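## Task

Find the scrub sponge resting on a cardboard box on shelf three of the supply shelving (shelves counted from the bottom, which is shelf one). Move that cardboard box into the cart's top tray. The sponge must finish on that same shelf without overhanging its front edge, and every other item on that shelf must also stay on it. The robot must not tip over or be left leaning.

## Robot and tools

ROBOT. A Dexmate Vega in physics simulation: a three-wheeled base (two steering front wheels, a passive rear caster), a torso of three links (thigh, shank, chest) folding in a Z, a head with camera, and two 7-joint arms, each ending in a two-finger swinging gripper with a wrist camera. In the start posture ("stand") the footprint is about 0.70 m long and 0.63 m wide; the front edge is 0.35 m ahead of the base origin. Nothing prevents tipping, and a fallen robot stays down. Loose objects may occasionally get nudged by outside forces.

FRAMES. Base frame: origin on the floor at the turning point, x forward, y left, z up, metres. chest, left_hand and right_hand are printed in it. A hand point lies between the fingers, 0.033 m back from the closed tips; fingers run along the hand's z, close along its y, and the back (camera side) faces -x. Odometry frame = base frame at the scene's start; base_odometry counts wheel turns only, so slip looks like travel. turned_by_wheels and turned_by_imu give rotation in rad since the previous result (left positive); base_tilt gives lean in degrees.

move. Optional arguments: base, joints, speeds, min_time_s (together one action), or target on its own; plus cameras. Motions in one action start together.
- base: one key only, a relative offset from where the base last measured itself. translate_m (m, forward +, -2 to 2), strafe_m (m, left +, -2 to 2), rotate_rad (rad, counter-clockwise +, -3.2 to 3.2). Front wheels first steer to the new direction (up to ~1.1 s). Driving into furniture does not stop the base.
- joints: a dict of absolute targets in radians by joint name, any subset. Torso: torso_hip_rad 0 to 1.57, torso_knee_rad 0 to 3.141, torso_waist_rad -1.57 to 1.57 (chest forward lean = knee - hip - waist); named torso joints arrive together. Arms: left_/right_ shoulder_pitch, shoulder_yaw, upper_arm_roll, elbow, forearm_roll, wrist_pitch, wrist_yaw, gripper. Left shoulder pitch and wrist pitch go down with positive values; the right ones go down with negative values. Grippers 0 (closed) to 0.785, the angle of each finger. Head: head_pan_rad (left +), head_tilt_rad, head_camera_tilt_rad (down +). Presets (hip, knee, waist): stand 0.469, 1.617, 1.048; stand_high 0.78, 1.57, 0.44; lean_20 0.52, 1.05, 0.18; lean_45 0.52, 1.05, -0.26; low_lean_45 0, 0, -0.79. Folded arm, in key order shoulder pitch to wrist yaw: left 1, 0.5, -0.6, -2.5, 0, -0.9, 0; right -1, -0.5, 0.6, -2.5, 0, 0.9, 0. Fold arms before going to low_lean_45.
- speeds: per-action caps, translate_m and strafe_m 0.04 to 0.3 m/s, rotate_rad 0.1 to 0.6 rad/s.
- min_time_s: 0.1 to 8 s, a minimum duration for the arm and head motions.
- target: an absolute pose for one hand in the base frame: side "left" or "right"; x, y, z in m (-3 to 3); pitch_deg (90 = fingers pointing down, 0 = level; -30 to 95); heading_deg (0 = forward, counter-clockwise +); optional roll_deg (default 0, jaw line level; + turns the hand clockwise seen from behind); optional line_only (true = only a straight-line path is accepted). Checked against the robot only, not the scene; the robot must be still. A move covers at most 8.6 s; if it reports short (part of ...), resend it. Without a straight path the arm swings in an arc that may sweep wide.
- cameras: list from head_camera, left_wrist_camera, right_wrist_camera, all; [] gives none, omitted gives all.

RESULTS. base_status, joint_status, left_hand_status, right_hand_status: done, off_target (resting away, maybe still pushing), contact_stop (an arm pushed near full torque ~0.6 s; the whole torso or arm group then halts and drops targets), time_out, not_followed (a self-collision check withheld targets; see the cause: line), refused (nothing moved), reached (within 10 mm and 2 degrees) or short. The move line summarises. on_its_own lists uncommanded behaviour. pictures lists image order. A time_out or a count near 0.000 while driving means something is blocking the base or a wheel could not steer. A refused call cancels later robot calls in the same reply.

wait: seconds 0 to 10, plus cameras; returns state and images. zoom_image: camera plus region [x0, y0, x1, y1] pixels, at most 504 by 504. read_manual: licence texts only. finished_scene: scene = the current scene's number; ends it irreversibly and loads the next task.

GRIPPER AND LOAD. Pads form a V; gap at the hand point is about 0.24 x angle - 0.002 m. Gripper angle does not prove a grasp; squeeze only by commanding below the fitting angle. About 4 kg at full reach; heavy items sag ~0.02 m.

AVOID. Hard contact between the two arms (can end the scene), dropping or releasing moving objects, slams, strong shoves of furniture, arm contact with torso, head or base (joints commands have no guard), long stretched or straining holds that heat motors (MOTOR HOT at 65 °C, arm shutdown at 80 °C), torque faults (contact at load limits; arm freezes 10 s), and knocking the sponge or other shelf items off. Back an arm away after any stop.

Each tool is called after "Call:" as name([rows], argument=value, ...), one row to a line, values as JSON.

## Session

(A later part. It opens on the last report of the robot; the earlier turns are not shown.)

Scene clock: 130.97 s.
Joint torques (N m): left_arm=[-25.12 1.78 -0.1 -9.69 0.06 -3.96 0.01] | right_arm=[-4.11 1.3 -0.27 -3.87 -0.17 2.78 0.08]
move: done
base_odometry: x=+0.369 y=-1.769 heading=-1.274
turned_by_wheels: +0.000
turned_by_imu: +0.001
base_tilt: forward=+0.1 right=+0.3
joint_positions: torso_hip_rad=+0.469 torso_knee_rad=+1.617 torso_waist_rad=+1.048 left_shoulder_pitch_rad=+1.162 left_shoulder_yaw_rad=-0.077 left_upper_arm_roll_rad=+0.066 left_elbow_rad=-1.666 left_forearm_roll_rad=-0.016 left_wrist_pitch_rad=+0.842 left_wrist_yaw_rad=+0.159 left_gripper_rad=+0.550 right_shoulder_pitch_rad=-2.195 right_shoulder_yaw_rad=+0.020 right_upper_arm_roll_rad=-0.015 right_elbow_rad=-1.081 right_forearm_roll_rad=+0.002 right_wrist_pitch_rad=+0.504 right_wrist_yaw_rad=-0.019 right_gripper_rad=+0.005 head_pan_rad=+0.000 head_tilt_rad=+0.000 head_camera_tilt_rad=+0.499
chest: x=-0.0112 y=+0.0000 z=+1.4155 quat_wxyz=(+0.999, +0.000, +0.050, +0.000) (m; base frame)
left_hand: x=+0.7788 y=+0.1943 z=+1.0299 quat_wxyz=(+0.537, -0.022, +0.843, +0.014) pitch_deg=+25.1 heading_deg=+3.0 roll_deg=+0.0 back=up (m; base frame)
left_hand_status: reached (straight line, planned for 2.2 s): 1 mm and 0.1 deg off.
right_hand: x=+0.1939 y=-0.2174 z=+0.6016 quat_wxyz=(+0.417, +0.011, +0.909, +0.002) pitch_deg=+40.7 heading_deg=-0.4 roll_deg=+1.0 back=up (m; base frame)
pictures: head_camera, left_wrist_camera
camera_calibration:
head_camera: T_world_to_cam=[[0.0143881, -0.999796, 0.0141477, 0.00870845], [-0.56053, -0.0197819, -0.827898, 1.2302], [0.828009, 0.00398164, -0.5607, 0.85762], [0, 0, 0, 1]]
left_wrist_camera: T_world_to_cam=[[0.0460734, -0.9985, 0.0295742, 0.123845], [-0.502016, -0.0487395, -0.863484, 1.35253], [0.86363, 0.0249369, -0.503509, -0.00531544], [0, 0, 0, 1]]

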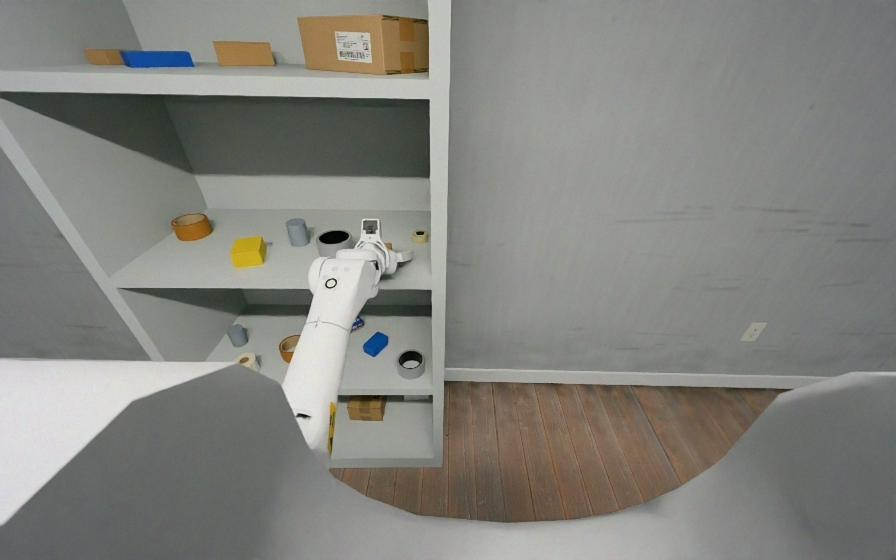

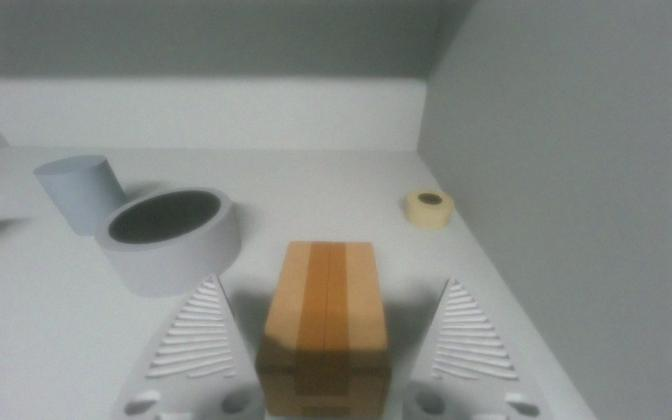

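Call:
move(joints={"left_gripper_rad": 0.38}, cameras=["left_wrist_camera"])

Call:
move(joints={"left_gripper_rad": 0.23}, cameras=["left_wrist_camera"])

Scene clock: 131.90 s.
move: done
turned_by_wheels: +0.000
turned_by_imu: +0.000
joint_status: all done
pictures: left_wrist_camera
camera_calibration:
left_wrist_camera: T_world_to_cam=[[0.0460896, -0.998497, 0.029663, 0.123784], [-0.501754, -0.0488169, -0.863632, 1.35273], [0.863782, 0.0249209, -0.503249, -0.00657105], [0, 0, 0, 1]]

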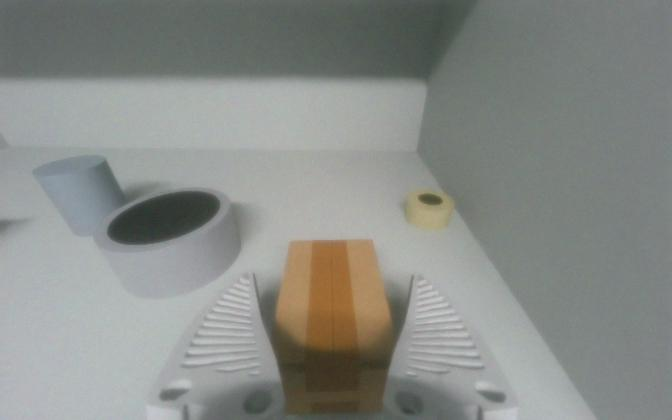

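Scene clock: 132.53 s.
Joint torques (N m): left_arm=[-18.93 1.03 -0.4 -5.85 -0.1 -1.06 -0.05] | right_arm=[-4.5 0.37 -0.19 -3.61 0.04 2.68 -0.12]
move: done
base_odometry: x=+0.369 y=-1.769 heading=-1.274
turned_by_wheels: +0.000
turned_by_imu: +0.000
base_tilt: forward=+0.2 right=+0.3
joint_positions: torso_hip_rad=+0.469 torso_knee_rad=+1.617 torso_waist_rad=+1.048 left_shoulder_pitch_rad=+1.159 left_shoulder_yaw_rad=-0.076 left_upper_arm_roll_rad=+0.065 left_elbow_rad=-1.661 left_forearm_roll_rad=-0.016 left_wrist_pitch_rad=+0.838 left_wrist_yaw_rad=+0.159 left_gripper_rad=+0.230 right_shoulder_pitch_rad=-2.195 right_shoulder_yaw_rad=+0.020 right_upper_arm_roll_rad=-0.015 right_elbow_rad=-1.081 right_forearm_roll_rad=+0.002 right_wrist_pitch_rad=+0.504 right_wrist_yaw_rad=-0.019 right_gripper_rad=+0.005 head_pan_rad=+0.000 head_tilt_rad=+0.000 head_camera_tilt_rad=+0.499
joint_status: all done
chest: x=-0.0112 y=+0.0000 z=+1.4155 quat_wxyz=(+0.999, +0.000, +0.050, +0.000) (m; base frame)
left_hand: x=+0.7800 y=+0.1943 z=+1.0301 quat_wxyz=(+0.537, -0.022, +0.843, +0.014) pitch_deg=+25.0 heading_deg=+3.0 roll_deg=+0.0 back=up (m; base frame)
right_hand: x=+0.1939 y=-0.2174 z=+0.6016 quat_wxyz=(+0.417, +0.011, +0.909, +0.002) pitch_deg=+40.7 heading_deg=-0.4 roll_deg=+1.0 back=up (m; base frame)
pictures: left_wrist_camera
camera_calibration:
left_wrist_camera: T_world_to_cam=[[0.0460764, -0.998494, 0.0297942, 0.123638], [-0.500988, -0.0489017, -0.864072, 1.3531], [0.864227, 0.0248868, -0.502486, -0.00773325], [0, 0, 0, 1]]

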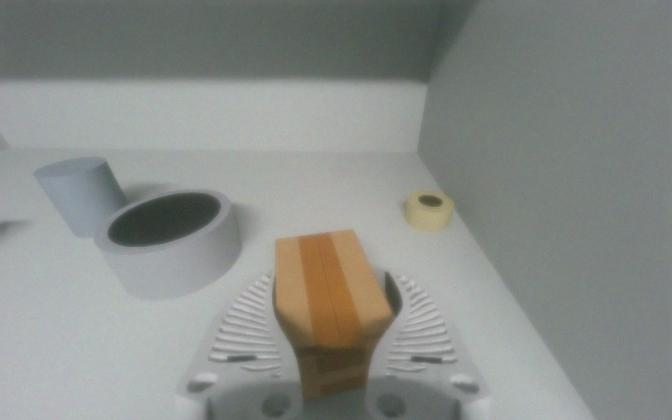

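Call:
move(target={"side": "left", "x": 0.775, "y": 0.1945, "z": 1.075, "pitch_deg": 25, "heading_deg": 3, "line_only": true}, cameras=["left_wrist_camera", "head_camera"])

Scene clock: 135.03 s.
Joint torques (N m): left_arm=[-25.86 -5.8 3.24 -10.88 0.45 -3.31 0.22] | right_arm=[-3.85 1.16 0.7 -3.22 -0.1 3.14 0.07]
move: done
base_odometry: x=+0.369 y=-1.769 heading=-1.274
turned_by_wheels: +0.000
turned_by_imu: +0.001
base_tilt: forward=+0.1 right=+0.2
joint_positions: torso_hip_rad=+0.469 torso_knee_rad=+1.617 torso_waist_rad=+1.048 left_shoulder_pitch_rad=+1.129 left_shoulder_yaw_rad=-0.084 left_upper_arm_roll_rad=+0.065 left_elbow_rad=-1.778 left_forearm_roll_rad=-0.015 left_wrist_pitch_rad=+0.987 left_wrist_yaw_rad=+0.166 left_gripper_rad=+0.230 right_shoulder_pitch_rad=-2.195 right_shoulder_yaw_rad=+0.020 right_upper_arm_roll_rad=-0.015 right_elbow_rad=-1.081 right_forearm_roll_rad=+0.002 right_wrist_pitch_rad=+0.504 right_wrist_yaw_rad=-0.019 right_gripper_rad=+0.005 head_pan_rad=+0.000 head_tilt_rad=+0.000 head_camera_tilt_rad=+0.499
chest: x=-0.0112 y=+0.0000 z=+1.4155 quat_wxyz=(+0.999, +0.000, +0.050, +0.000) (m; base frame)
left_hand: x=+0.7751 y=+0.1945 z=+1.0727 quat_wxyz=(+0.537, -0.022, +0.843, +0.014) pitch_deg=+25.1 heading_deg=+3.0 roll_deg=+0.0 back=up (m; base frame)
left_hand_status: reached (straight line, planned for 0.8 s): 2 mm and 0.1 deg off.
right_hand: x=+0.1939 y=-0.2174 z=+0.6016 quat_wxyz=(+0.417, +0.011, +0.909, +0.002) pitch_deg=+40.7 heading_deg=-0.4 roll_deg=+1.0 back=up (m; base frame)
pictures: head_camera, left_wrist_camera
camera_calibration:
head_camera: T_world_to_cam=[[0.0143882, -0.999796, 0.0141477, 0.00870852], [-0.560534, -0.0197819, -0.827895, 1.2302], [0.828006, 0.00398167, -0.560705, 0.857624], [0, 0, 0, 1]]
left_wrist_camera: T_world_to_cam=[[0.0462524, -0.99849, 0.0296298, 0.122837], [-0.502105, -0.0488804, -0.863424, 1.38766], [0.863569, 0.0250582, -0.503608, 0.0195819], [0, 0, 0, 1]]

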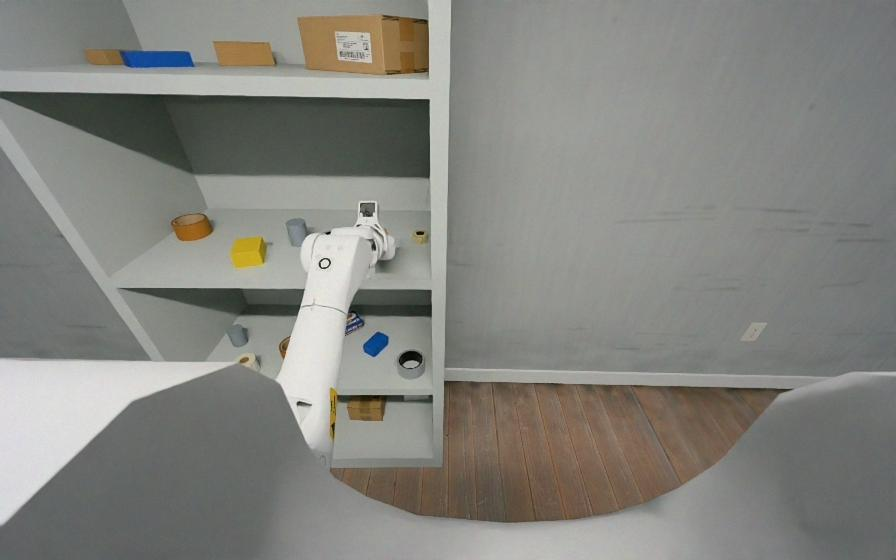

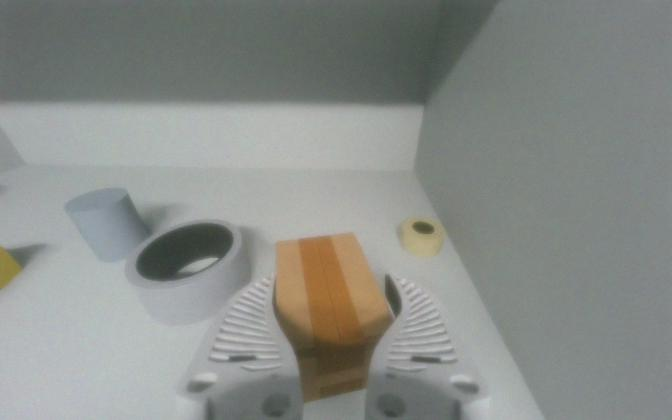

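Call:
move(base={"translate_m": -1.95}, cameras=["left_wrist_camera", "head_camera"])

Scene clock: 145.23 s.
Joint torques (N m): left_arm=[-25.6 -5.17 3.54 -10.68 0.25 -3.4 0.15] | right_arm=[-5.86 0.19 -0.08 -4.71 0.01 2.43 -0.24]
move: done
base_odometry: x=-0.194 y=+0.098 heading=-1.273
turned_by_wheels: +0.001
turned_by_imu: +0.014
base_tilt: forward=+0.1 right=+0.3
base_status: done
joint_positions: torso_hip_rad=+0.469 torso_knee_rad=+1.617 torso_waist_rad=+1.048 left_shoulder_pitch_rad=+1.128 left_shoulder_yaw_rad=-0.084 left_upper_arm_roll_rad=+0.065 left_elbow_rad=-1.783 left_forearm_roll_rad=-0.015 left_wrist_pitch_rad=+0.993 left_wrist_yaw_rad=+0.166 left_gripper_rad=+0.230 right_shoulder_pitch_rad=-2.195 right_shoulder_yaw_rad=+0.020 right_upper_arm_roll_rad=-0.015 right_elbow_rad=-1.081 right_forearm_roll_rad=+0.002 right_wrist_pitch_rad=+0.504 right_wrist_yaw_rad=-0.019 right_gripper_rad=+0.005 head_pan_rad=+0.000 head_tilt_rad=+0.000 head_camera_tilt_rad=+0.499
chest: x=-0.0111 y=+0.0000 z=+1.4155 quat_wxyz=(+0.999, +0.000, +0.050, +0.000) (m; base frame)
left_hand: x=+0.7749 y=+0.1946 z=+1.0743 quat_wxyz=(+0.537, -0.022, +0.843, +0.014) pitch_deg=+25.1 heading_deg=+3.0 roll_deg=+0.0 back=up (m; base frame)
right_hand: x=+0.1939 y=-0.2174 z=+0.6016 quat_wxyz=(+0.417, +0.011, +0.909, +0.002) pitch_deg=+40.7 heading_deg=-0.4 roll_deg=+1.0 back=up (m; base frame)
pictures: head_camera, left_wrist_camera
camera_calibration:
head_camera: T_world_to_cam=[[0.0143903, -0.999796, 0.0141456, 0.00870985], [-0.560655, -0.0197819, -0.827813, 1.23014], [0.827925, 0.00398167, -0.560825, 0.85769], [0, 0, 0, 1]]
left_wrist_camera: T_world_to_cam=[[0.0462829, -0.99849, 0.029603, 0.122828], [-0.502221, -0.048876, -0.863357, 1.38888], [0.8635, 0.0250914, -0.503725, 0.0206836], [0, 0, 0, 1]]

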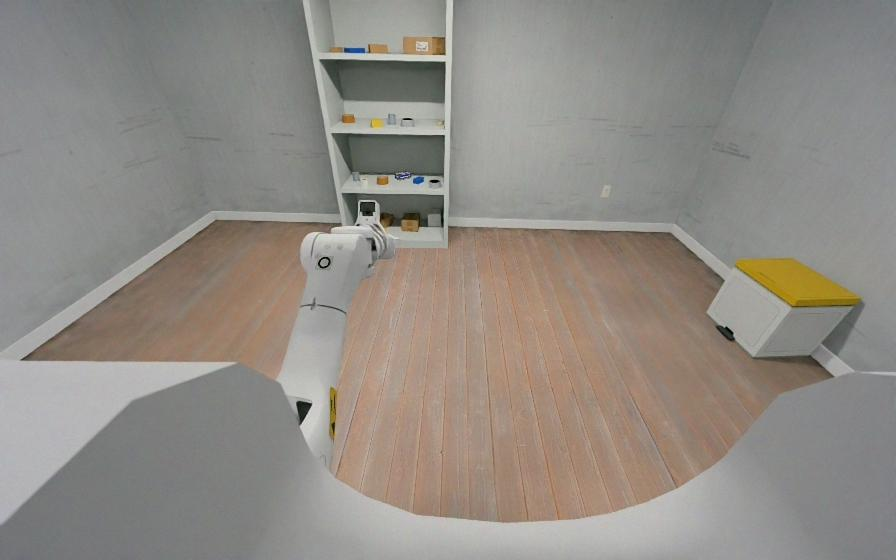

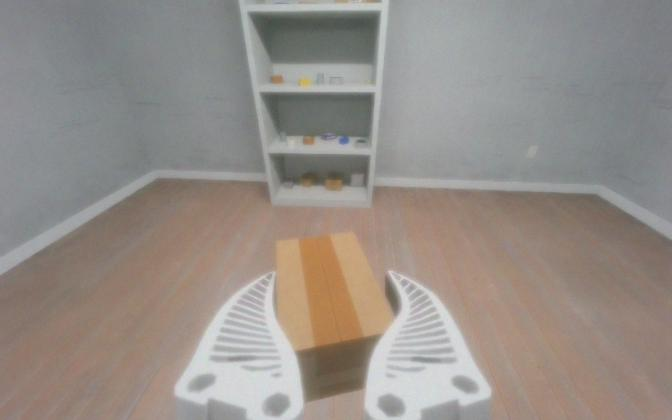

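Call:
move(base={"rotate_rad": -1.54}, cameras=["head_camera"])

Scene clock: 149.63 s.
Joint torques (N m): left_arm=[-24.89 -5.09 3.27 -12.34 0.12 -3.54 0.01] | right_arm=[-4.91 1.27 0.93 -3.77 -0.23 2.93 0.04]
move: done
base_odometry: x=-0.194 y=+0.098 heading=-2.811
turned_by_wheels: -1.538
turned_by_imu: -1.493
base_tilt: forward=+0.1 right=+0.3
base_status: done
joint_positions: torso_hip_rad=+0.469 torso_knee_rad=+1.617 torso_waist_rad=+1.048 left_shoulder_pitch_rad=+1.128 left_shoulder_yaw_rad=-0.084 left_upper_arm_roll_rad=+0.065 left_elbow_rad=-1.783 left_forearm_roll_rad=-0.015 left_wrist_pitch_rad=+0.993 left_wrist_yaw_rad=+0.166 left_gripper_rad=+0.230 right_shoulder_pitch_rad=-2.195 right_shoulder_yaw_rad=+0.020 right_upper_arm_roll_rad=-0.015 right_elbow_rad=-1.081 right_forearm_roll_rad=+0.002 right_wrist_pitch_rad=+0.504 right_wrist_yaw_rad=-0.019 right_gripper_rad=+0.005 head_pan_rad=+0.000 head_tilt_rad=+0.000 head_camera_tilt_rad=+0.499
chest: x=-0.0111 y=+0.0000 z=+1.4155 quat_wxyz=(+0.999, +0.000, +0.050, +0.000) (m; base frame)
left_hand: x=+0.7749 y=+0.1946 z=+1.0743 quat_wxyz=(+0.537, -0.022, +0.843, +0.014) pitch_deg=+25.1 heading_deg=+3.0 roll_deg=+0.0 back=up (m; base frame)
right_hand: x=+0.1939 y=-0.2174 z=+0.6016 quat_wxyz=(+0.417, +0.011, +0.909, +0.002) pitch_deg=+40.7 heading_deg=-0.4 roll_deg=+1.0 back=up (m; base frame)
pictures: head_camera
camera_calibration:
head_camera: T_world_to_cam=[[0.0143903, -0.999796, 0.0141456, 0.00870985], [-0.560655, -0.0197819, -0.827813, 1.23014], [0.827925, 0.00398168, -0.560825, 0.85769], [0, 0, 0, 1]]

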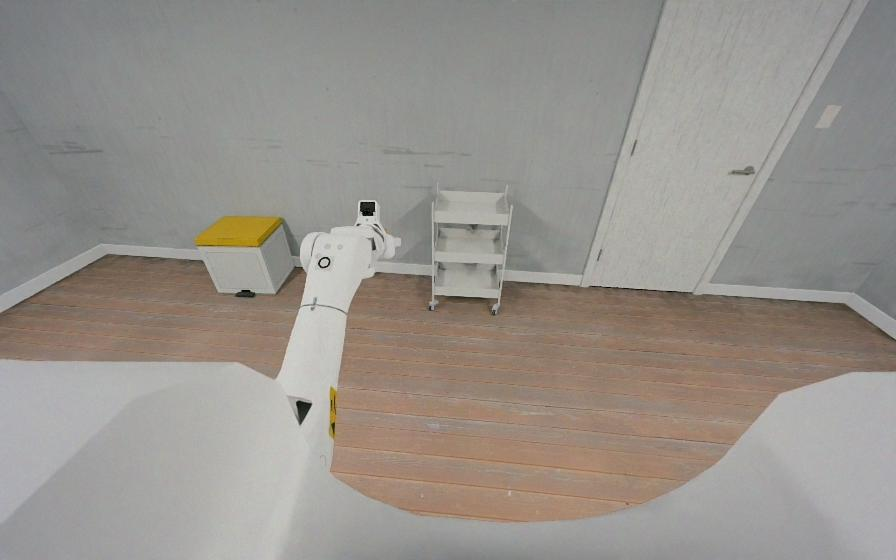

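Call:
zoom_image(camera="head_camera", region=[410, 170, 540, 330])

Scaled by 3.150 from the camera's 896x560 image, which has a finer 960x600 frame.

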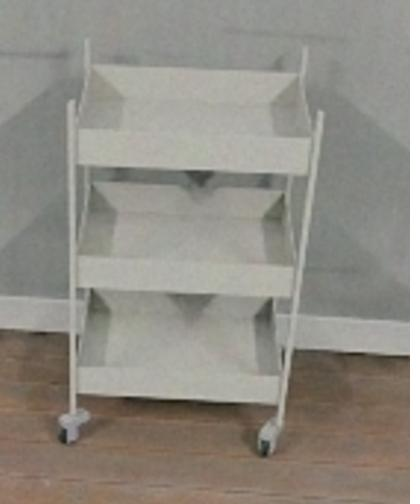

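Call:
move(base={"rotate_rad": -0.17}, cameras=[])

Call:
move(base={"translate_m": 1.0}, joints={"torso_hip_rad": 0.25, "torso_knee_rad": 1.0, "torso_waist_rad": 0.45, "left_shoulder_pitch_rad": 1.15, "left_elbow_rad": -2.2, "left_wrist_pitch_rad": 1.2, "head_camera_tilt_rad": 0.5}, cameras=["head_camera", "left_wrist_camera"])

Scene clock: 156.27 s.
move: done
turned_by_wheels: -0.169
turned_by_imu: -0.164
base_status: done
pictures: none

Scene clock: 161.60 s.
Joint torques (N m): left_arm=[-13.7 -2.43 3.33 -10.6 0.1 -3.22 0.05] | right_arm=[-9.59 1.92 0.61 -4.1 -0.31 2.24 -0.31]
move: done
base_odometry: x=-1.182 y=-0.059 heading=-2.982
turned_by_wheels: -0.001
turned_by_imu: -0.005
base_tilt: forward=+0.2 right=+0.3
base_status: done
joint_positions: torso_hip_rad=+0.250 torso_knee_rad=+1.000 torso_waist_rad=+0.450 left_shoulder_pitch_rad=+1.150 left_shoulder_yaw_rad=-0.084 left_upper_arm_roll_rad=+0.065 left_elbow_rad=-2.200 left_forearm_roll_rad=-0.015 left_wrist_pitch_rad=+1.200 left_wrist_yaw_rad=+0.166 left_gripper_rad=+0.230 right_shoulder_pitch_rad=-2.195 right_shoulder_yaw_rad=+0.020 right_upper_arm_roll_rad=-0.015 right_elbow_rad=-1.081 right_forearm_roll_rad=+0.002 right_wrist_pitch_rad=+0.504 right_wrist_yaw_rad=-0.019 right_gripper_rad=+0.005 head_pan_rad=+0.000 head_tilt_rad=+0.000 head_camera_tilt_rad=+0.499
joint_status: all done
chest: x=-0.0277 y=+0.0000 z=+1.2723 quat_wxyz=(+0.989, +0.000, +0.150, +0.000) (m; base frame)
left_hand: x=+0.6654 y=+0.2072 z=+0.9423 quat_wxyz=(+0.531, -0.031, +0.847, +0.011) pitch_deg=+25.9 heading_deg=+3.3 roll_deg=-0.9 back=up (m; base frame)
right_hand: x=+0.0114 y=-0.2174 z=+0.4339 quat_wxyz=(+0.324, +0.011, +0.946, +0.001) pitch_deg=+52.2 heading_deg=-0.5 roll_deg=+0.8 back=up (m; base frame)
pictures: head_camera, left_wrist_camera
camera_calibration:
head_camera: T_world_to_cam=[[0.0169159, -0.999796, 0.0110038, 0.0150423], [-0.713954, -0.0197829, -0.699913, 0.9353], [0.699988, 0.00398347, -0.714143, 0.982664], [0, 0, 0, 1]]
left_wrist_camera: T_world_to_cam=[[0.0581844, -0.997325, 0.0442358, 0.122451], [-0.513321, -0.0678929, -0.855507, 1.22454], [0.856222, 0.0270699, -0.515899, 0.0643841], [0, 0, 0, 1]]

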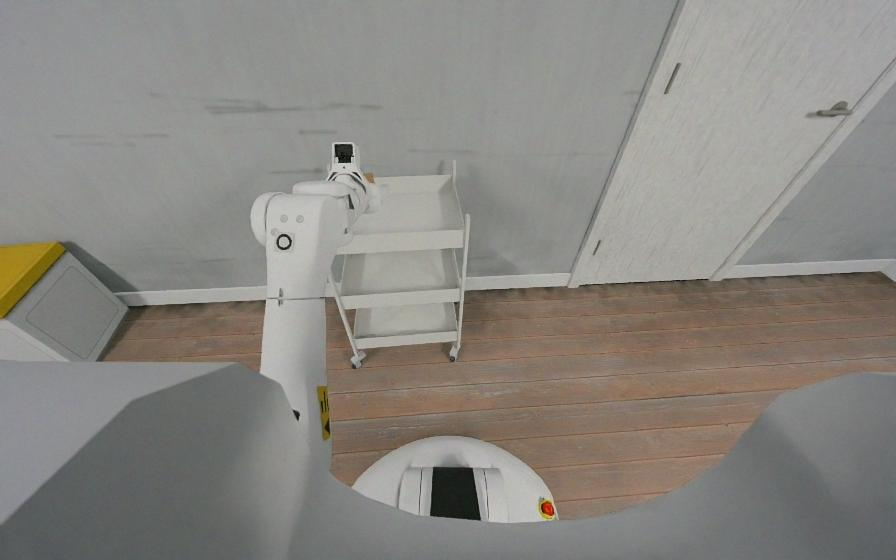

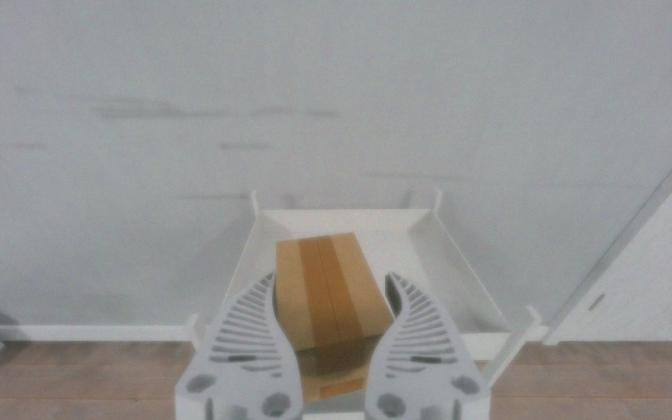

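Call:
move(base={"translate_m": 0.3}, speeds={"translate_m": 0.15}, cameras=["head_camera", "left_wrist_camera"])

Scene clock: 165.97 s.
Joint torques (N m): left_arm=[-14.67 -4.62 3.22 -9.75 0.1 -3.4 0.03] | right_arm=[-9.46 -1.9 -0.4 -3.29 -0.01 2.77 -0.19]
move: done
base_odometry: x=-1.478 y=-0.106 heading=-2.983
turned_by_wheels: -0.001
turned_by_imu: -0.002
base_tilt: forward=+0.1 right=+0.3
base_status: done
joint_positions: torso_hip_rad=+0.250 torso_knee_rad=+1.000 torso_waist_rad=+0.450 left_shoulder_pitch_rad=+1.150 left_shoulder_yaw_rad=-0.084 left_upper_arm_roll_rad=+0.065 left_elbow_rad=-2.200 left_forearm_roll_rad=-0.015 left_wrist_pitch_rad=+1.200 left_wrist_yaw_rad=+0.166 left_gripper_rad=+0.230 right_shoulder_pitch_rad=-2.195 right_shoulder_yaw_rad=+0.020 right_upper_arm_roll_rad=-0.015 right_elbow_rad=-1.081 right_forearm_roll_rad=+0.002 right_wrist_pitch_rad=+0.504 right_wrist_yaw_rad=-0.019 right_gripper_rad=+0.005 head_pan_rad=+0.000 head_tilt_rad=+0.000 head_camera_tilt_rad=+0.499
chest: x=-0.0277 y=+0.0000 z=+1.2723 quat_wxyz=(+0.989, +0.000, +0.150, +0.000) (m; base frame)
left_hand: x=+0.6654 y=+0.2072 z=+0.9423 quat_wxyz=(+0.531, -0.031, +0.847, +0.011) pitch_deg=+25.9 heading_deg=+3.3 roll_deg=-0.9 back=up (m; base frame)
right_hand: x=+0.0114 y=-0.2174 z=+0.4339 quat_wxyz=(+0.324, +0.011, +0.946, +0.001) pitch_deg=+52.2 heading_deg=-0.5 roll_deg=+0.8 back=up (m; base frame)
pictures: head_camera, left_wrist_camera
camera_calibration:
head_camera: T_world_to_cam=[[0.0169199, -0.999796, 0.0110023, 0.0150445], [-0.713964, -0.0197848, -0.699902, 0.935288], [0.699977, 0.00398706, -0.714154, 0.982665], [0, 0, 0, 1]]
left_wrist_camera: T_world_to_cam=[[0.0581866, -0.997325, 0.0442341, 0.122454], [-0.513333, -0.0678929, -0.8555, 1.22453], [0.856215, 0.0270718, -0.51591, 0.0644062], [0, 0, 0, 1]]

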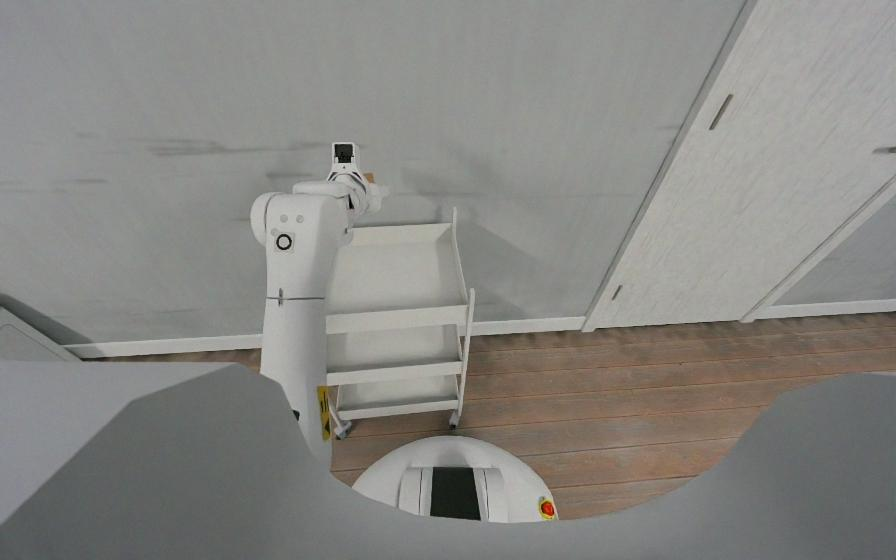

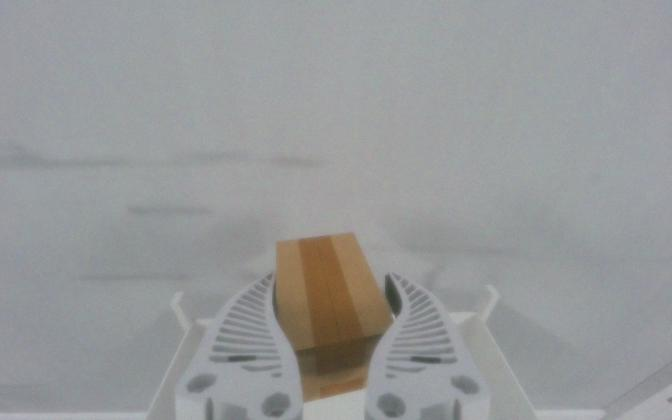

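Call:
move(target={"side": "left", "x": 0.695, "y": 0.20, "z": 0.76, "pitch_deg": 29, "heading_deg": 3, "line_only": true}, cameras=["head_camera", "left_wrist_camera"])

Scene clock: 170.57 s.
Joint torques (N m): left_arm=[-21.03 -0.28 -0.03 -10.18 -0.05 -4.21 -0.24] | right_arm=[-8.31 0.03 0.21 -3.13 0.11 2.28 0.24]
move: done
base_odometry: x=-1.478 y=-0.106 heading=-2.983
turned_by_wheels: +0.000
turned_by_imu: +0.001
base_tilt: forward=+0.1 right=+0.3
joint_positions: torso_hip_rad=+0.250 torso_knee_rad=+1.000 torso_waist_rad=+0.450 left_shoulder_pitch_rad=+1.178 left_shoulder_yaw_rad=-0.058 left_upper_arm_roll_rad=+0.064 left_elbow_rad=-1.613 left_forearm_roll_rad=-0.017 left_wrist_pitch_rad=+0.641 left_wrist_yaw_rad=+0.142 left_gripper_rad=+0.230 right_shoulder_pitch_rad=-2.195 right_shoulder_yaw_rad=+0.020 right_upper_arm_roll_rad=-0.015 right_elbow_rad=-1.081 right_forearm_roll_rad=+0.002 right_wrist_pitch_rad=+0.504 right_wrist_yaw_rad=-0.019 right_gripper_rad=+0.005 head_pan_rad=+0.000 head_tilt_rad=+0.000 head_camera_tilt_rad=+0.499
chest: x=-0.0277 y=+0.0000 z=+1.2723 quat_wxyz=(+0.989, +0.000, +0.150, +0.000) (m; base frame)
left_hand: x=+0.6946 y=+0.1999 z=+0.7610 quat_wxyz=(+0.507, -0.023, +0.861, +0.013) pitch_deg=+29.0 heading_deg=+3.0 roll_deg=+0.0 back=up (m; base frame)
left_hand_status: reached (straight line, planned for 2.3 s): 1 mm and 0.0 deg off.
right_hand: x=+0.0114 y=-0.2174 z=+0.4339 quat_wxyz=(+0.324, +0.011, +0.946, +0.001) pitch_deg=+52.2 heading_deg=-0.5 roll_deg=+0.8 back=up (m; base frame)
pictures: head_camera, left_wrist_camera
camera_calibration:
head_camera: T_world_to_cam=[[0.0169201, -0.999796, 0.0110023, 0.0150445], [-0.713964, -0.0197849, -0.699902, 0.935288], [0.699978, 0.00398718, -0.714154, 0.982665], [0, 0, 0, 1]]
left_wrist_camera: T_world_to_cam=[[0.0482662, -0.998379, 0.0301676, 0.139285], [-0.56065, -0.0520758, -0.826414, 1.09152], [0.826645, 0.0229744, -0.562255, 0.00262514], [0, 0, 0, 1]]

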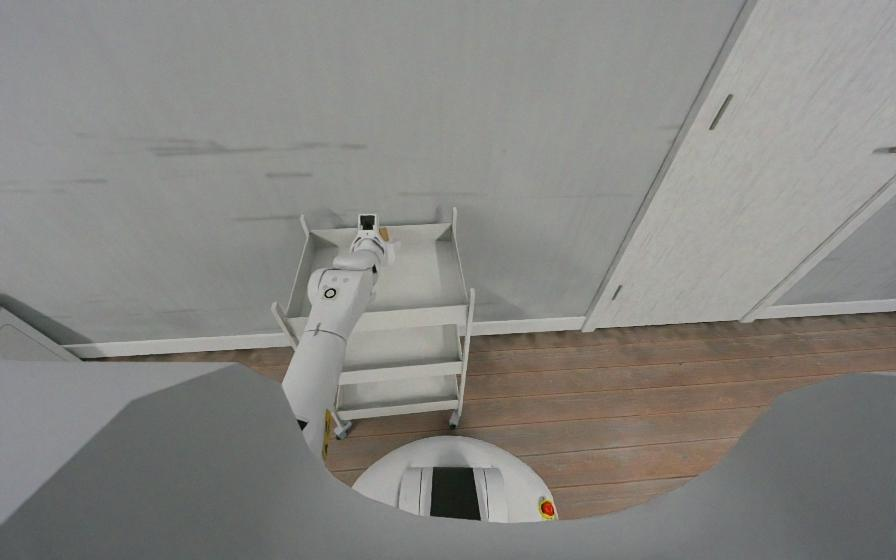

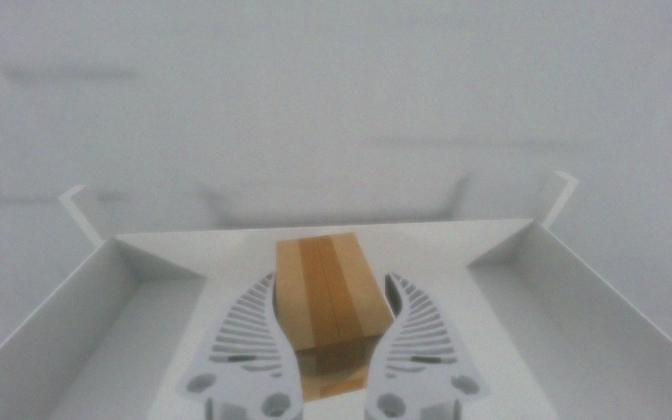

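Call:
move(target={"side": "left", "x": 0.695, "y": 0.20, "z": 0.722, "pitch_deg": 29, "heading_deg": 3, "line_only": true}, cameras=["head_camera", "left_wrist_camera"])

Scene clock: 173.63 s.
Joint torques (N m): left_arm=[-21.42 1.67 -0.19 -10.6 0.05 -4.07 -0.11] | right_arm=[-8.64 1.52 -0.09 -2.84 0.04 1.83 -0.35]
move: done
base_odometry: x=-1.478 y=-0.106 heading=-2.983
turned_by_wheels: +0.000
turned_by_imu: +0.001
base_tilt: forward=+0.1 right=+0.3
joint_positions: torso_hip_rad=+0.250 torso_knee_rad=+1.000 torso_waist_rad=+0.450 left_shoulder_pitch_rad=+1.167 left_shoulder_yaw_rad=-0.055 left_upper_arm_roll_rad=+0.062 left_elbow_rad=-1.458 left_forearm_roll_rad=-0.018 left_wrist_pitch_rad=+0.498 left_wrist_yaw_rad=+0.137 left_gripper_rad=+0.230 right_shoulder_pitch_rad=-2.195 right_shoulder_yaw_rad=+0.020 right_upper_arm_roll_rad=-0.015 right_elbow_rad=-1.081 right_forearm_roll_rad=+0.002 right_wrist_pitch_rad=+0.504 right_wrist_yaw_rad=-0.019 right_gripper_rad=+0.005 head_pan_rad=+0.000 head_tilt_rad=+0.000 head_camera_tilt_rad=+0.499
chest: x=-0.0277 y=+0.0000 z=+1.2723 quat_wxyz=(+0.989, +0.000, +0.150, +0.000) (m; base frame)
left_hand: x=+0.6947 y=+0.1998 z=+0.7229 quat_wxyz=(+0.507, -0.022, +0.862, +0.013) pitch_deg=+29.1 heading_deg=+3.0 roll_deg=+0.0 back=up (m; base frame)
left_hand_status: reached (straight line, planned for 0.8 s): 1 mm and 0.1 deg off.
right_hand: x=+0.0114 y=-0.2174 z=+0.4339 quat_wxyz=(+0.324, +0.011, +0.946, +0.001) pitch_deg=+52.2 heading_deg=-0.5 roll_deg=+0.8 back=up (m; base frame)
pictures: head_camera, left_wrist_camera
camera_calibration:
head_camera: T_world_to_cam=[[0.0169201, -0.999796, 0.0110023, 0.0150445], [-0.713965, -0.0197849, -0.699902, 0.935288], [0.699977, 0.00398717, -0.714154, 0.982665], [0, 0, 0, 1]]
left_wrist_camera: T_world_to_cam=[[0.0481806, -0.998386, 0.0300518, 0.140527], [-0.561053, -0.0519429, -0.826149, 1.06011], [0.826377, 0.0229437, -0.56265, -0.0184314], [0, 0, 0, 1]]

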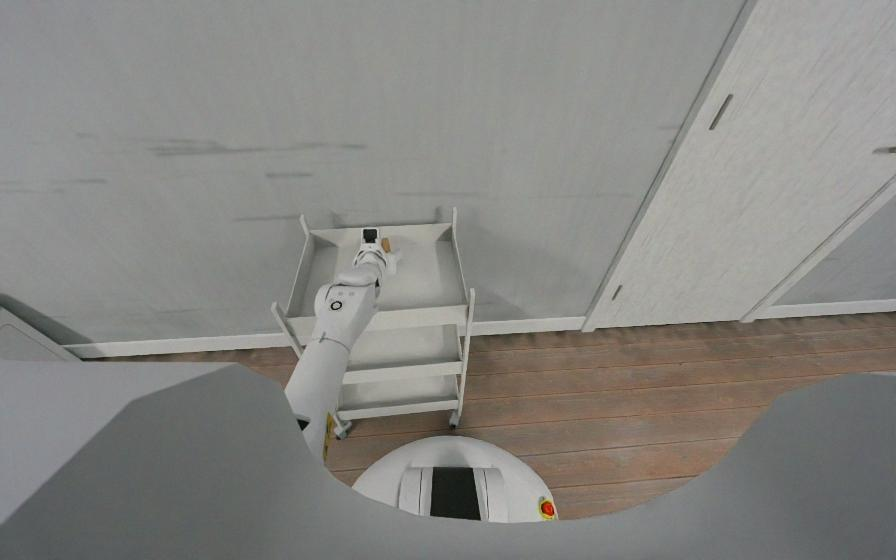

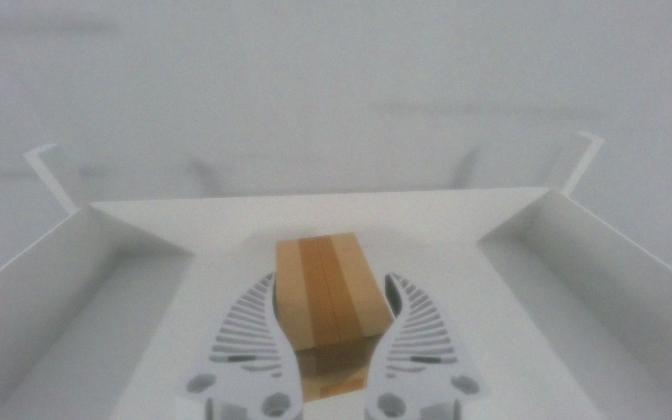

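Call:
move(target={"side": "left", "x": 0.695, "y": 0.20, "z": 0.708, "pitch_deg": 28, "heading_deg": 3, "line_only": true}, cameras=["head_camera", "left_wrist_camera"])

Call:
zoom_image(camera="head_camera", region=[290, 190, 490, 340])

Scene clock: 175.87 s.
Joint torques (N m): left_arm=[-20.83 1.6 4.16 -9.69 0.55 -3.76 -0.17] | right_arm=[-10.27 -0.99 0.27 -1.97 -0.52 2.32 -0.25]
move: done
base_odometry: x=-1.478 y=-0.106 heading=-2.983
turned_by_wheels: +0.000
turned_by_imu: +0.001
base_tilt: forward=+0.2 right=+0.3
joint_positions: torso_hip_rad=+0.250 torso_knee_rad=+1.000 torso_waist_rad=+0.450 left_shoulder_pitch_rad=+1.164 left_shoulder_yaw_rad=-0.054 left_upper_arm_roll_rad=+0.062 left_elbow_rad=-1.379 left_forearm_roll_rad=-0.017 left_wrist_pitch_rad=+0.404 left_wrist_yaw_rad=+0.135 left_gripper_rad=+0.230 right_shoulder_pitch_rad=-2.195 right_shoulder_yaw_rad=+0.020 right_upper_arm_roll_rad=-0.015 right_elbow_rad=-1.081 right_forearm_roll_rad=+0.002 right_wrist_pitch_rad=+0.504 right_wrist_yaw_rad=-0.019 right_gripper_rad=+0.005 head_pan_rad=+0.000 head_tilt_rad=+0.000 head_camera_tilt_rad=+0.499
chest: x=-0.0277 y=+0.0000 z=+1.2723 quat_wxyz=(+0.989, +0.000, +0.150, +0.000) (m; base frame)
left_hand: x=+0.6947 y=+0.2000 z=+0.7083 quat_wxyz=(+0.514, -0.023, +0.857, +0.013) pitch_deg=+28.1 heading_deg=+3.0 roll_deg=+0.0 back=up (m; base frame)
left_hand_status: reached (straight line, planned for 0.6 s): 0 mm and 0.1 deg off.
right_hand: x=+0.0114 y=-0.2174 z=+0.4339 quat_wxyz=(+0.324, +0.011, +0.946, +0.001) pitch_deg=+52.2 heading_deg=-0.5 roll_deg=+0.8 back=up (m; base frame)
pictures: head_camera, left_wrist_camera
camera_calibration:
head_camera: T_world_to_cam=[[0.01692, -0.999796, 0.0110023, 0.0150445], [-0.713964, -0.0197848, -0.699902, 0.935288], [0.699978, 0.00398711, -0.714154, 0.982665], [0, 0, 0, 1]]
left_wrist_camera: T_world_to_cam=[[0.0480372, -0.998392, 0.0301058, 0.14124], [-0.547436, -0.0515263, -0.83526, 1.04494], [0.835468, 0.0236426, -0.54903, -0.042719], [0, 0, 0, 1]]

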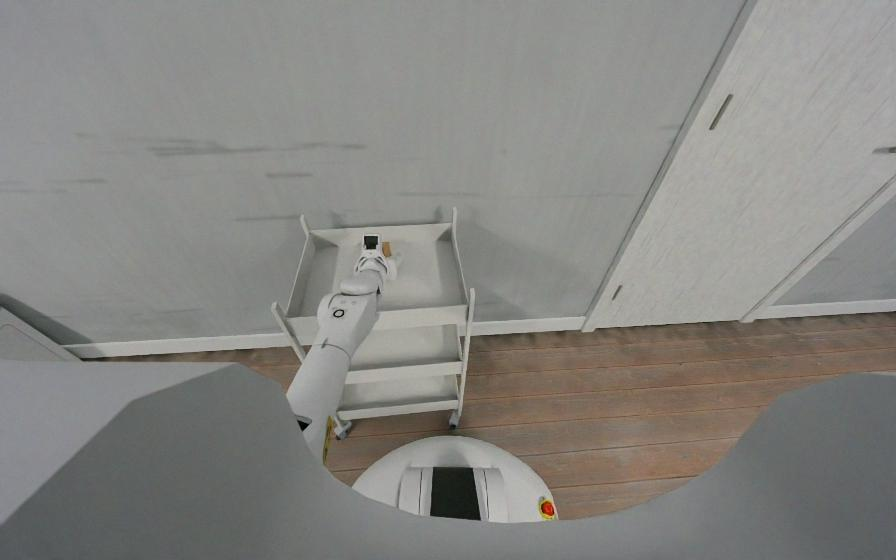

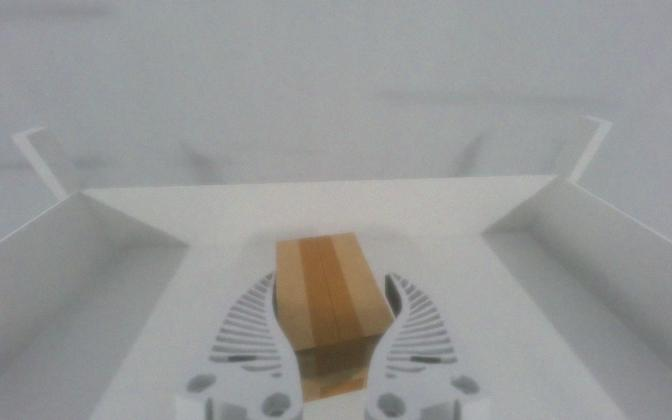

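Scaled by 2.520 from the camera's 896x560 image, which has a finer 960x600 frame.

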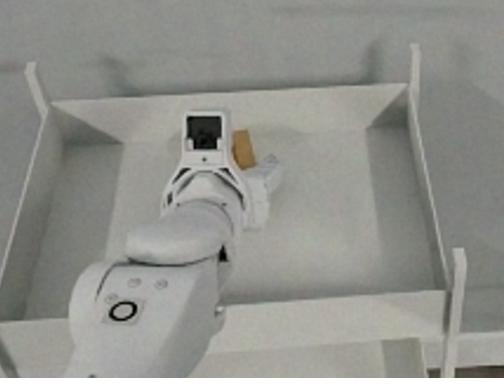

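Call:
move(target={"side": "left", "x": 0.695, "y": 0.20, "z": 0.700, "pitch_deg": 28, "heading_deg": 3, "line_only": true}, cameras=["left_wrist_camera"])

Call:
move(target={"side": "left", "x": 0.695, "y": 0.20, "z": 0.694, "pitch_deg": 28, "heading_deg": 3, "line_only": true}, cameras=["left_wrist_camera"])

Scene clock: 177.47 s.
move: done
turned_by_wheels: +0.000
turned_by_imu: +0.000
left_hand_status: reached (straight line, planned for 0.4 s): 1 mm and 0.0 deg off.
pictures: left_wrist_camera
camera_calibration:
left_wrist_camera: T_world_to_cam=[[0.0477321, -0.99841, 0.0299973, 0.141584], [-0.546095, -0.0512302, -0.836155, 1.0385], [0.836362, 0.0235301, -0.547672, -0.0484414], [0, 0, 0, 1]]

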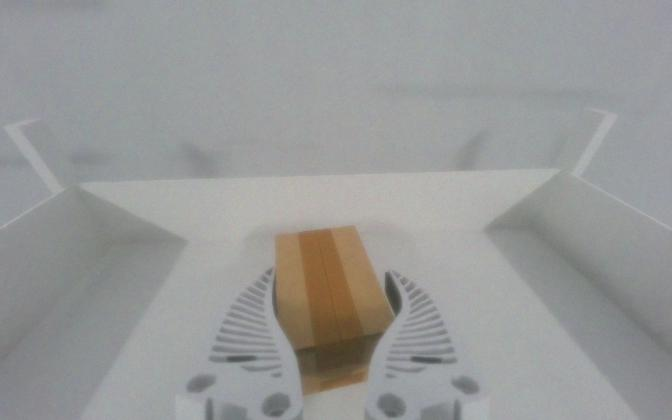

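Scene clock: 178.63 s.
Joint torques (N m): left_arm=[-5.55 2.75 -1.11 3 -0.89 3.57 -0.49] | right_arm=[-9.24 -0.14 -0.06 -3.27 0.14 2.98 0.04]
move: done
base_odometry: x=-1.478 y=-0.106 heading=-2.982
turned_by_wheels: +0.000
turned_by_imu: +0.000
base_tilt: forward=+0.1 right=+0.3
joint_positions: torso_hip_rad=+0.250 torso_knee_rad=+1.000 torso_waist_rad=+0.450 left_shoulder_pitch_rad=+1.151 left_shoulder_yaw_rad=-0.053 left_upper_arm_roll_rad=+0.062 left_elbow_rad=-1.309 left_forearm_roll_rad=-0.017 left_wrist_pitch_rad=+0.344 left_wrist_yaw_rad=+0.133 left_gripper_rad=+0.230 right_shoulder_pitch_rad=-2.195 right_shoulder_yaw_rad=+0.020 right_upper_arm_roll_rad=-0.015 right_elbow_rad=-1.081 right_forearm_roll_rad=+0.002 right_wrist_pitch_rad=+0.504 right_wrist_yaw_rad=-0.019 right_gripper_rad=+0.005 head_pan_rad=+0.000 head_tilt_rad=+0.000 head_camera_tilt_rad=+0.499
chest: x=-0.0282 y=+0.0000 z=+1.2723 quat_wxyz=(+0.989, +0.000, +0.149, +0.000) (m; base frame)
left_hand: x=+0.6955 y=+0.1999 z=+0.6968 quat_wxyz=(+0.516, -0.022, +0.856, +0.013) pitch_deg=+27.8 heading_deg=+3.0 roll_deg=+0.0 back=up (m; base frame)
left_hand_status: reached (straight line, planned for 0.4 s): 3 mm and 0.2 deg off.
right_hand: x=+0.0115 y=-0.2174 z=+0.4339 quat_wxyz=(+0.325, +0.011, +0.946, +0.001) pitch_deg=+52.1 heading_deg=-0.5 roll_deg=+0.8 back=up (m; base frame)
pictures: left_wrist_camera
camera_calibration:
left_wrist_camera: T_world_to_cam=[[0.0477339, -0.998406, 0.0301173, 0.141603], [-0.543099, -0.0512473, -0.838103, 1.03471], [0.838311, 0.0236493, -0.544679, -0.0547162], [0, 0, 0, 1]]

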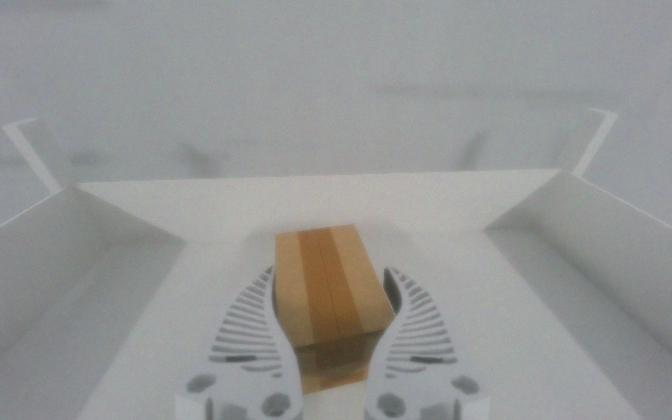

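Call:
move(target={"side": "left", "x": 0.695, "y": 0.20, "z": 0.698, "pitch_deg": 28, "heading_deg": 3, "line_only": true}, cameras=[])

Call:
move(joints={"left_gripper_rad": 0.34}, cameras=["left_wrist_camera"])

Call:
move(joints={"left_gripper_rad": 0.55}, cameras=["left_wrist_camera"])

Scene clock: 180.07 s.
move: done
turned_by_wheels: +0.000
turned_by_imu: +0.000
left_hand_status: reached (straight line, planned for 0.2 s): 1 mm and 0.1 deg off.
pictures: none

Scene clock: 180.63 s.
move: done
turned_by_wheels: +0.000
turned_by_imu: +0.000
joint_status: all done
pictures: left_wrist_camera
camera_calibration:
left_wrist_camera: T_world_to_cam=[[0.0476103, -0.998414, 0.0300608, 0.141727], [-0.546, -0.0512139, -0.836218, 1.03557], [0.836431, 0.0233994, -0.547572, -0.0505989], [0, 0, 0, 1]]

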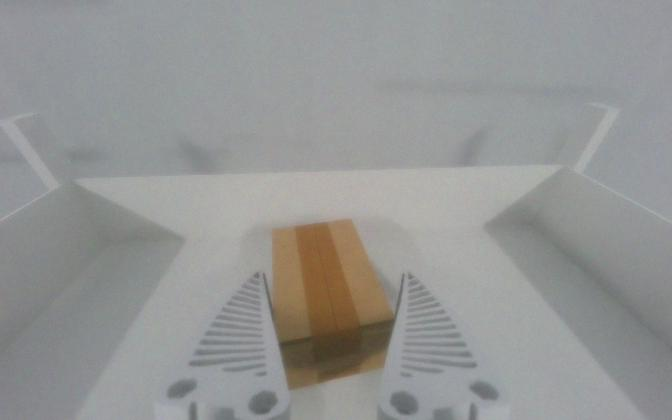

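Scene clock: 181.33 s.
Joint torques (N m): left_arm=[-14.51 -0.21 0.88 -10.94 0.13 -2.9 0.21] | right_arm=[-9.65 -0.17 0.43 -3.46 0.34 1.56 -0.14]
move: done
base_odometry: x=-1.478 y=-0.106 heading=-2.983
turned_by_wheels: +0.000
turned_by_imu: +0.000
base_tilt: forward=+0.2 right=+0.3
joint_positions: torso_hip_rad=+0.250 torso_knee_rad=+1.000 torso_waist_rad=+0.450 left_shoulder_pitch_rad=+1.153 left_shoulder_yaw_rad=-0.053 left_upper_arm_roll_rad=+0.062 left_elbow_rad=-1.320 left_forearm_roll_rad=-0.017 left_wrist_pitch_rad=+0.356 left_wrist_yaw_rad=+0.133 left_gripper_rad=+0.550 right_shoulder_pitch_rad=-2.195 right_shoulder_yaw_rad=+0.020 right_upper_arm_roll_rad=-0.015 right_elbow_rad=-1.081 right_forearm_roll_rad=+0.002 right_wrist_pitch_rad=+0.504 right_wrist_yaw_rad=-0.019 right_gripper_rad=+0.005 head_pan_rad=+0.000 head_tilt_rad=+0.000 head_camera_tilt_rad=+0.499
joint_status: all done
chest: x=-0.0279 y=+0.0000 z=+1.2723 quat_wxyz=(+0.989, +0.000, +0.149, +0.000) (m; base frame)
left_hand: x=+0.6949 y=+0.1999 z=+0.6973 quat_wxyz=(+0.514, -0.022, +0.857, +0.013) pitch_deg=+28.1 heading_deg=+3.0 roll_deg=+0.0 back=up (m; base frame)
right_hand: x=+0.0115 y=-0.2174 z=+0.4339 quat_wxyz=(+0.324, +0.011, +0.946, +0.001) pitch_deg=+52.1 heading_deg=-0.5 roll_deg=+0.8 back=up (m; base frame)
pictures: left_wrist_camera
camera_calibration:
left_wrist_camera: T_world_to_cam=[[0.0476752, -0.998413, 0.0299849, 0.141769], [-0.546472, -0.0511991, -0.835911, 1.03559], [0.836119, 0.0234663, -0.548046, -0.0499981], [0, 0, 0, 1]]

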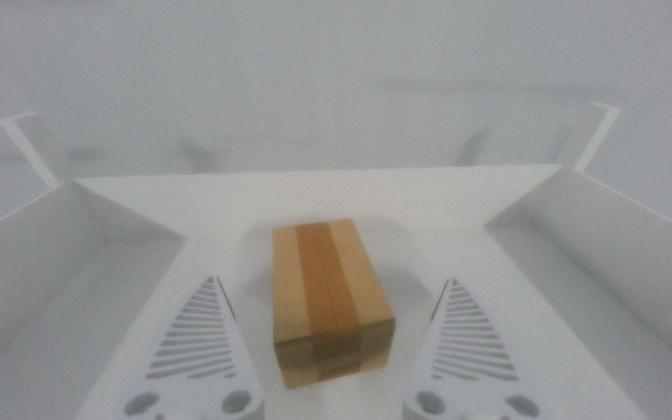

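Call:
move(target={"side": "left", "x": 0.60, "y": 0.195, "z": 0.82, "pitch_deg": 28, "heading_deg": 3, "line_only": true}, cameras=["head_camera", "left_wrist_camera"])

Scene clock: 186.20 s.
Joint torques (N m): left_arm=[-7.74 -5.88 4.51 -10.91 0.32 -2.34 0.21] | right_arm=[-8.7 1.39 -0.33 -3.49 -0.11 2.21 -0.25]
move: done
base_odometry: x=-1.478 y=-0.106 heading=-2.983
turned_by_wheels: +0.000
turned_by_imu: +0.001
base_tilt: forward=+0.1 right=+0.3
joint_positions: torso_hip_rad=+0.250 torso_knee_rad=+1.000 torso_waist_rad=+0.450 left_shoulder_pitch_rad=+1.460 left_shoulder_yaw_rad=-0.060 left_upper_arm_roll_rad=+0.105 left_elbow_rad=-2.129 left_forearm_roll_rad=+0.003 left_wrist_pitch_rad=+0.860 left_wrist_yaw_rad=+0.162 left_gripper_rad=+0.550 right_shoulder_pitch_rad=-2.195 right_shoulder_yaw_rad=+0.020 right_upper_arm_roll_rad=-0.015 right_elbow_rad=-1.081 right_forearm_roll_rad=+0.002 right_wrist_pitch_rad=+0.504 right_wrist_yaw_rad=-0.019 right_gripper_rad=+0.005 head_pan_rad=+0.000 head_tilt_rad=+0.000 head_camera_tilt_rad=+0.499
chest: x=-0.0279 y=+0.0000 z=+1.2723 quat_wxyz=(+0.989, +0.000, +0.149, +0.000) (m; base frame)
left_hand: x=+0.6008 y=+0.1951 z=+0.8187 quat_wxyz=(+0.515, -0.022, +0.857, +0.014) pitch_deg=+28.0 heading_deg=+3.0 roll_deg=+0.0 back=up (m; base frame)
left_hand_status: reached (straight line, planned for 2.9 s): 2 mm and 0.0 deg off.
right_hand: x=+0.0115 y=-0.2174 z=+0.4339 quat_wxyz=(+0.324, +0.011, +0.946, +0.001) pitch_deg=+52.1 heading_deg=-0.5 roll_deg=+0.8 back=up (m; base frame)
pictures: head_camera, left_wrist_camera
camera_calibration:
head_camera: T_world_to_cam=[[0.0169169, -0.999796, 0.0110071, 0.0150419], [-0.713765, -0.0197848, -0.700106, 0.9354], [0.700181, 0.00398712, -0.713954, 0.982578], [0, 0, 0, 1]]
left_wrist_camera: T_world_to_cam=[[0.0477822, -0.998413, 0.0298125, 0.13789], [-0.546174, -0.051105, -0.836112, 1.08534], [0.836308, 0.0236684, -0.547749, 0.0949404], [0, 0, 0, 1]]

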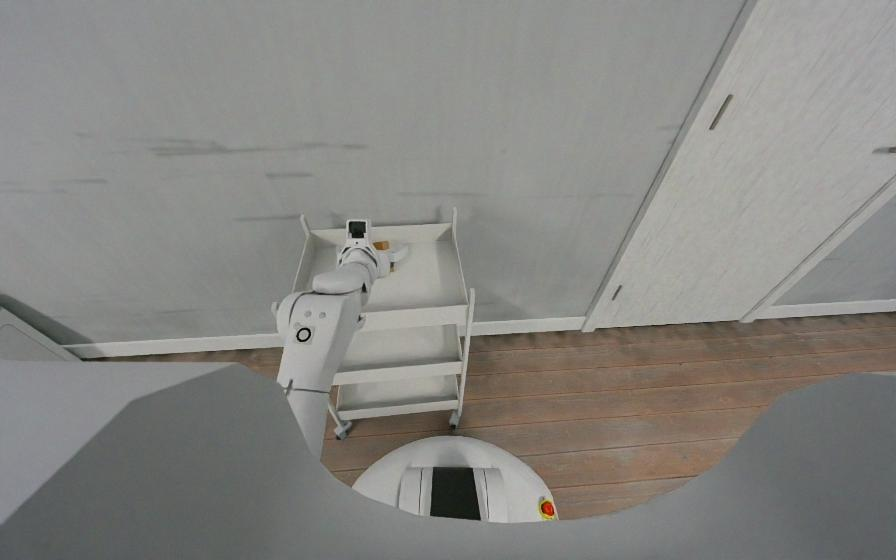

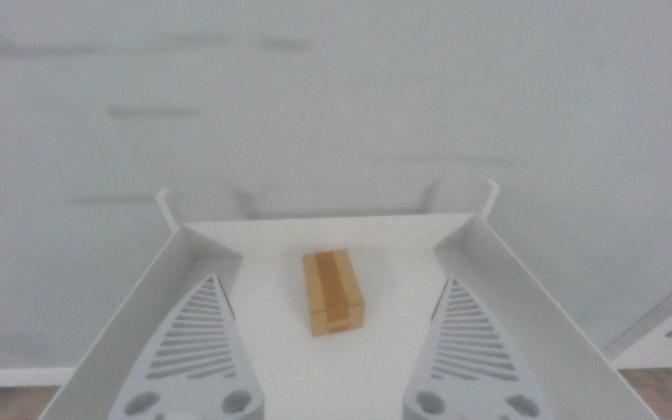

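Call:
finished_scene(scene=1)

The scene is finished: the task was done.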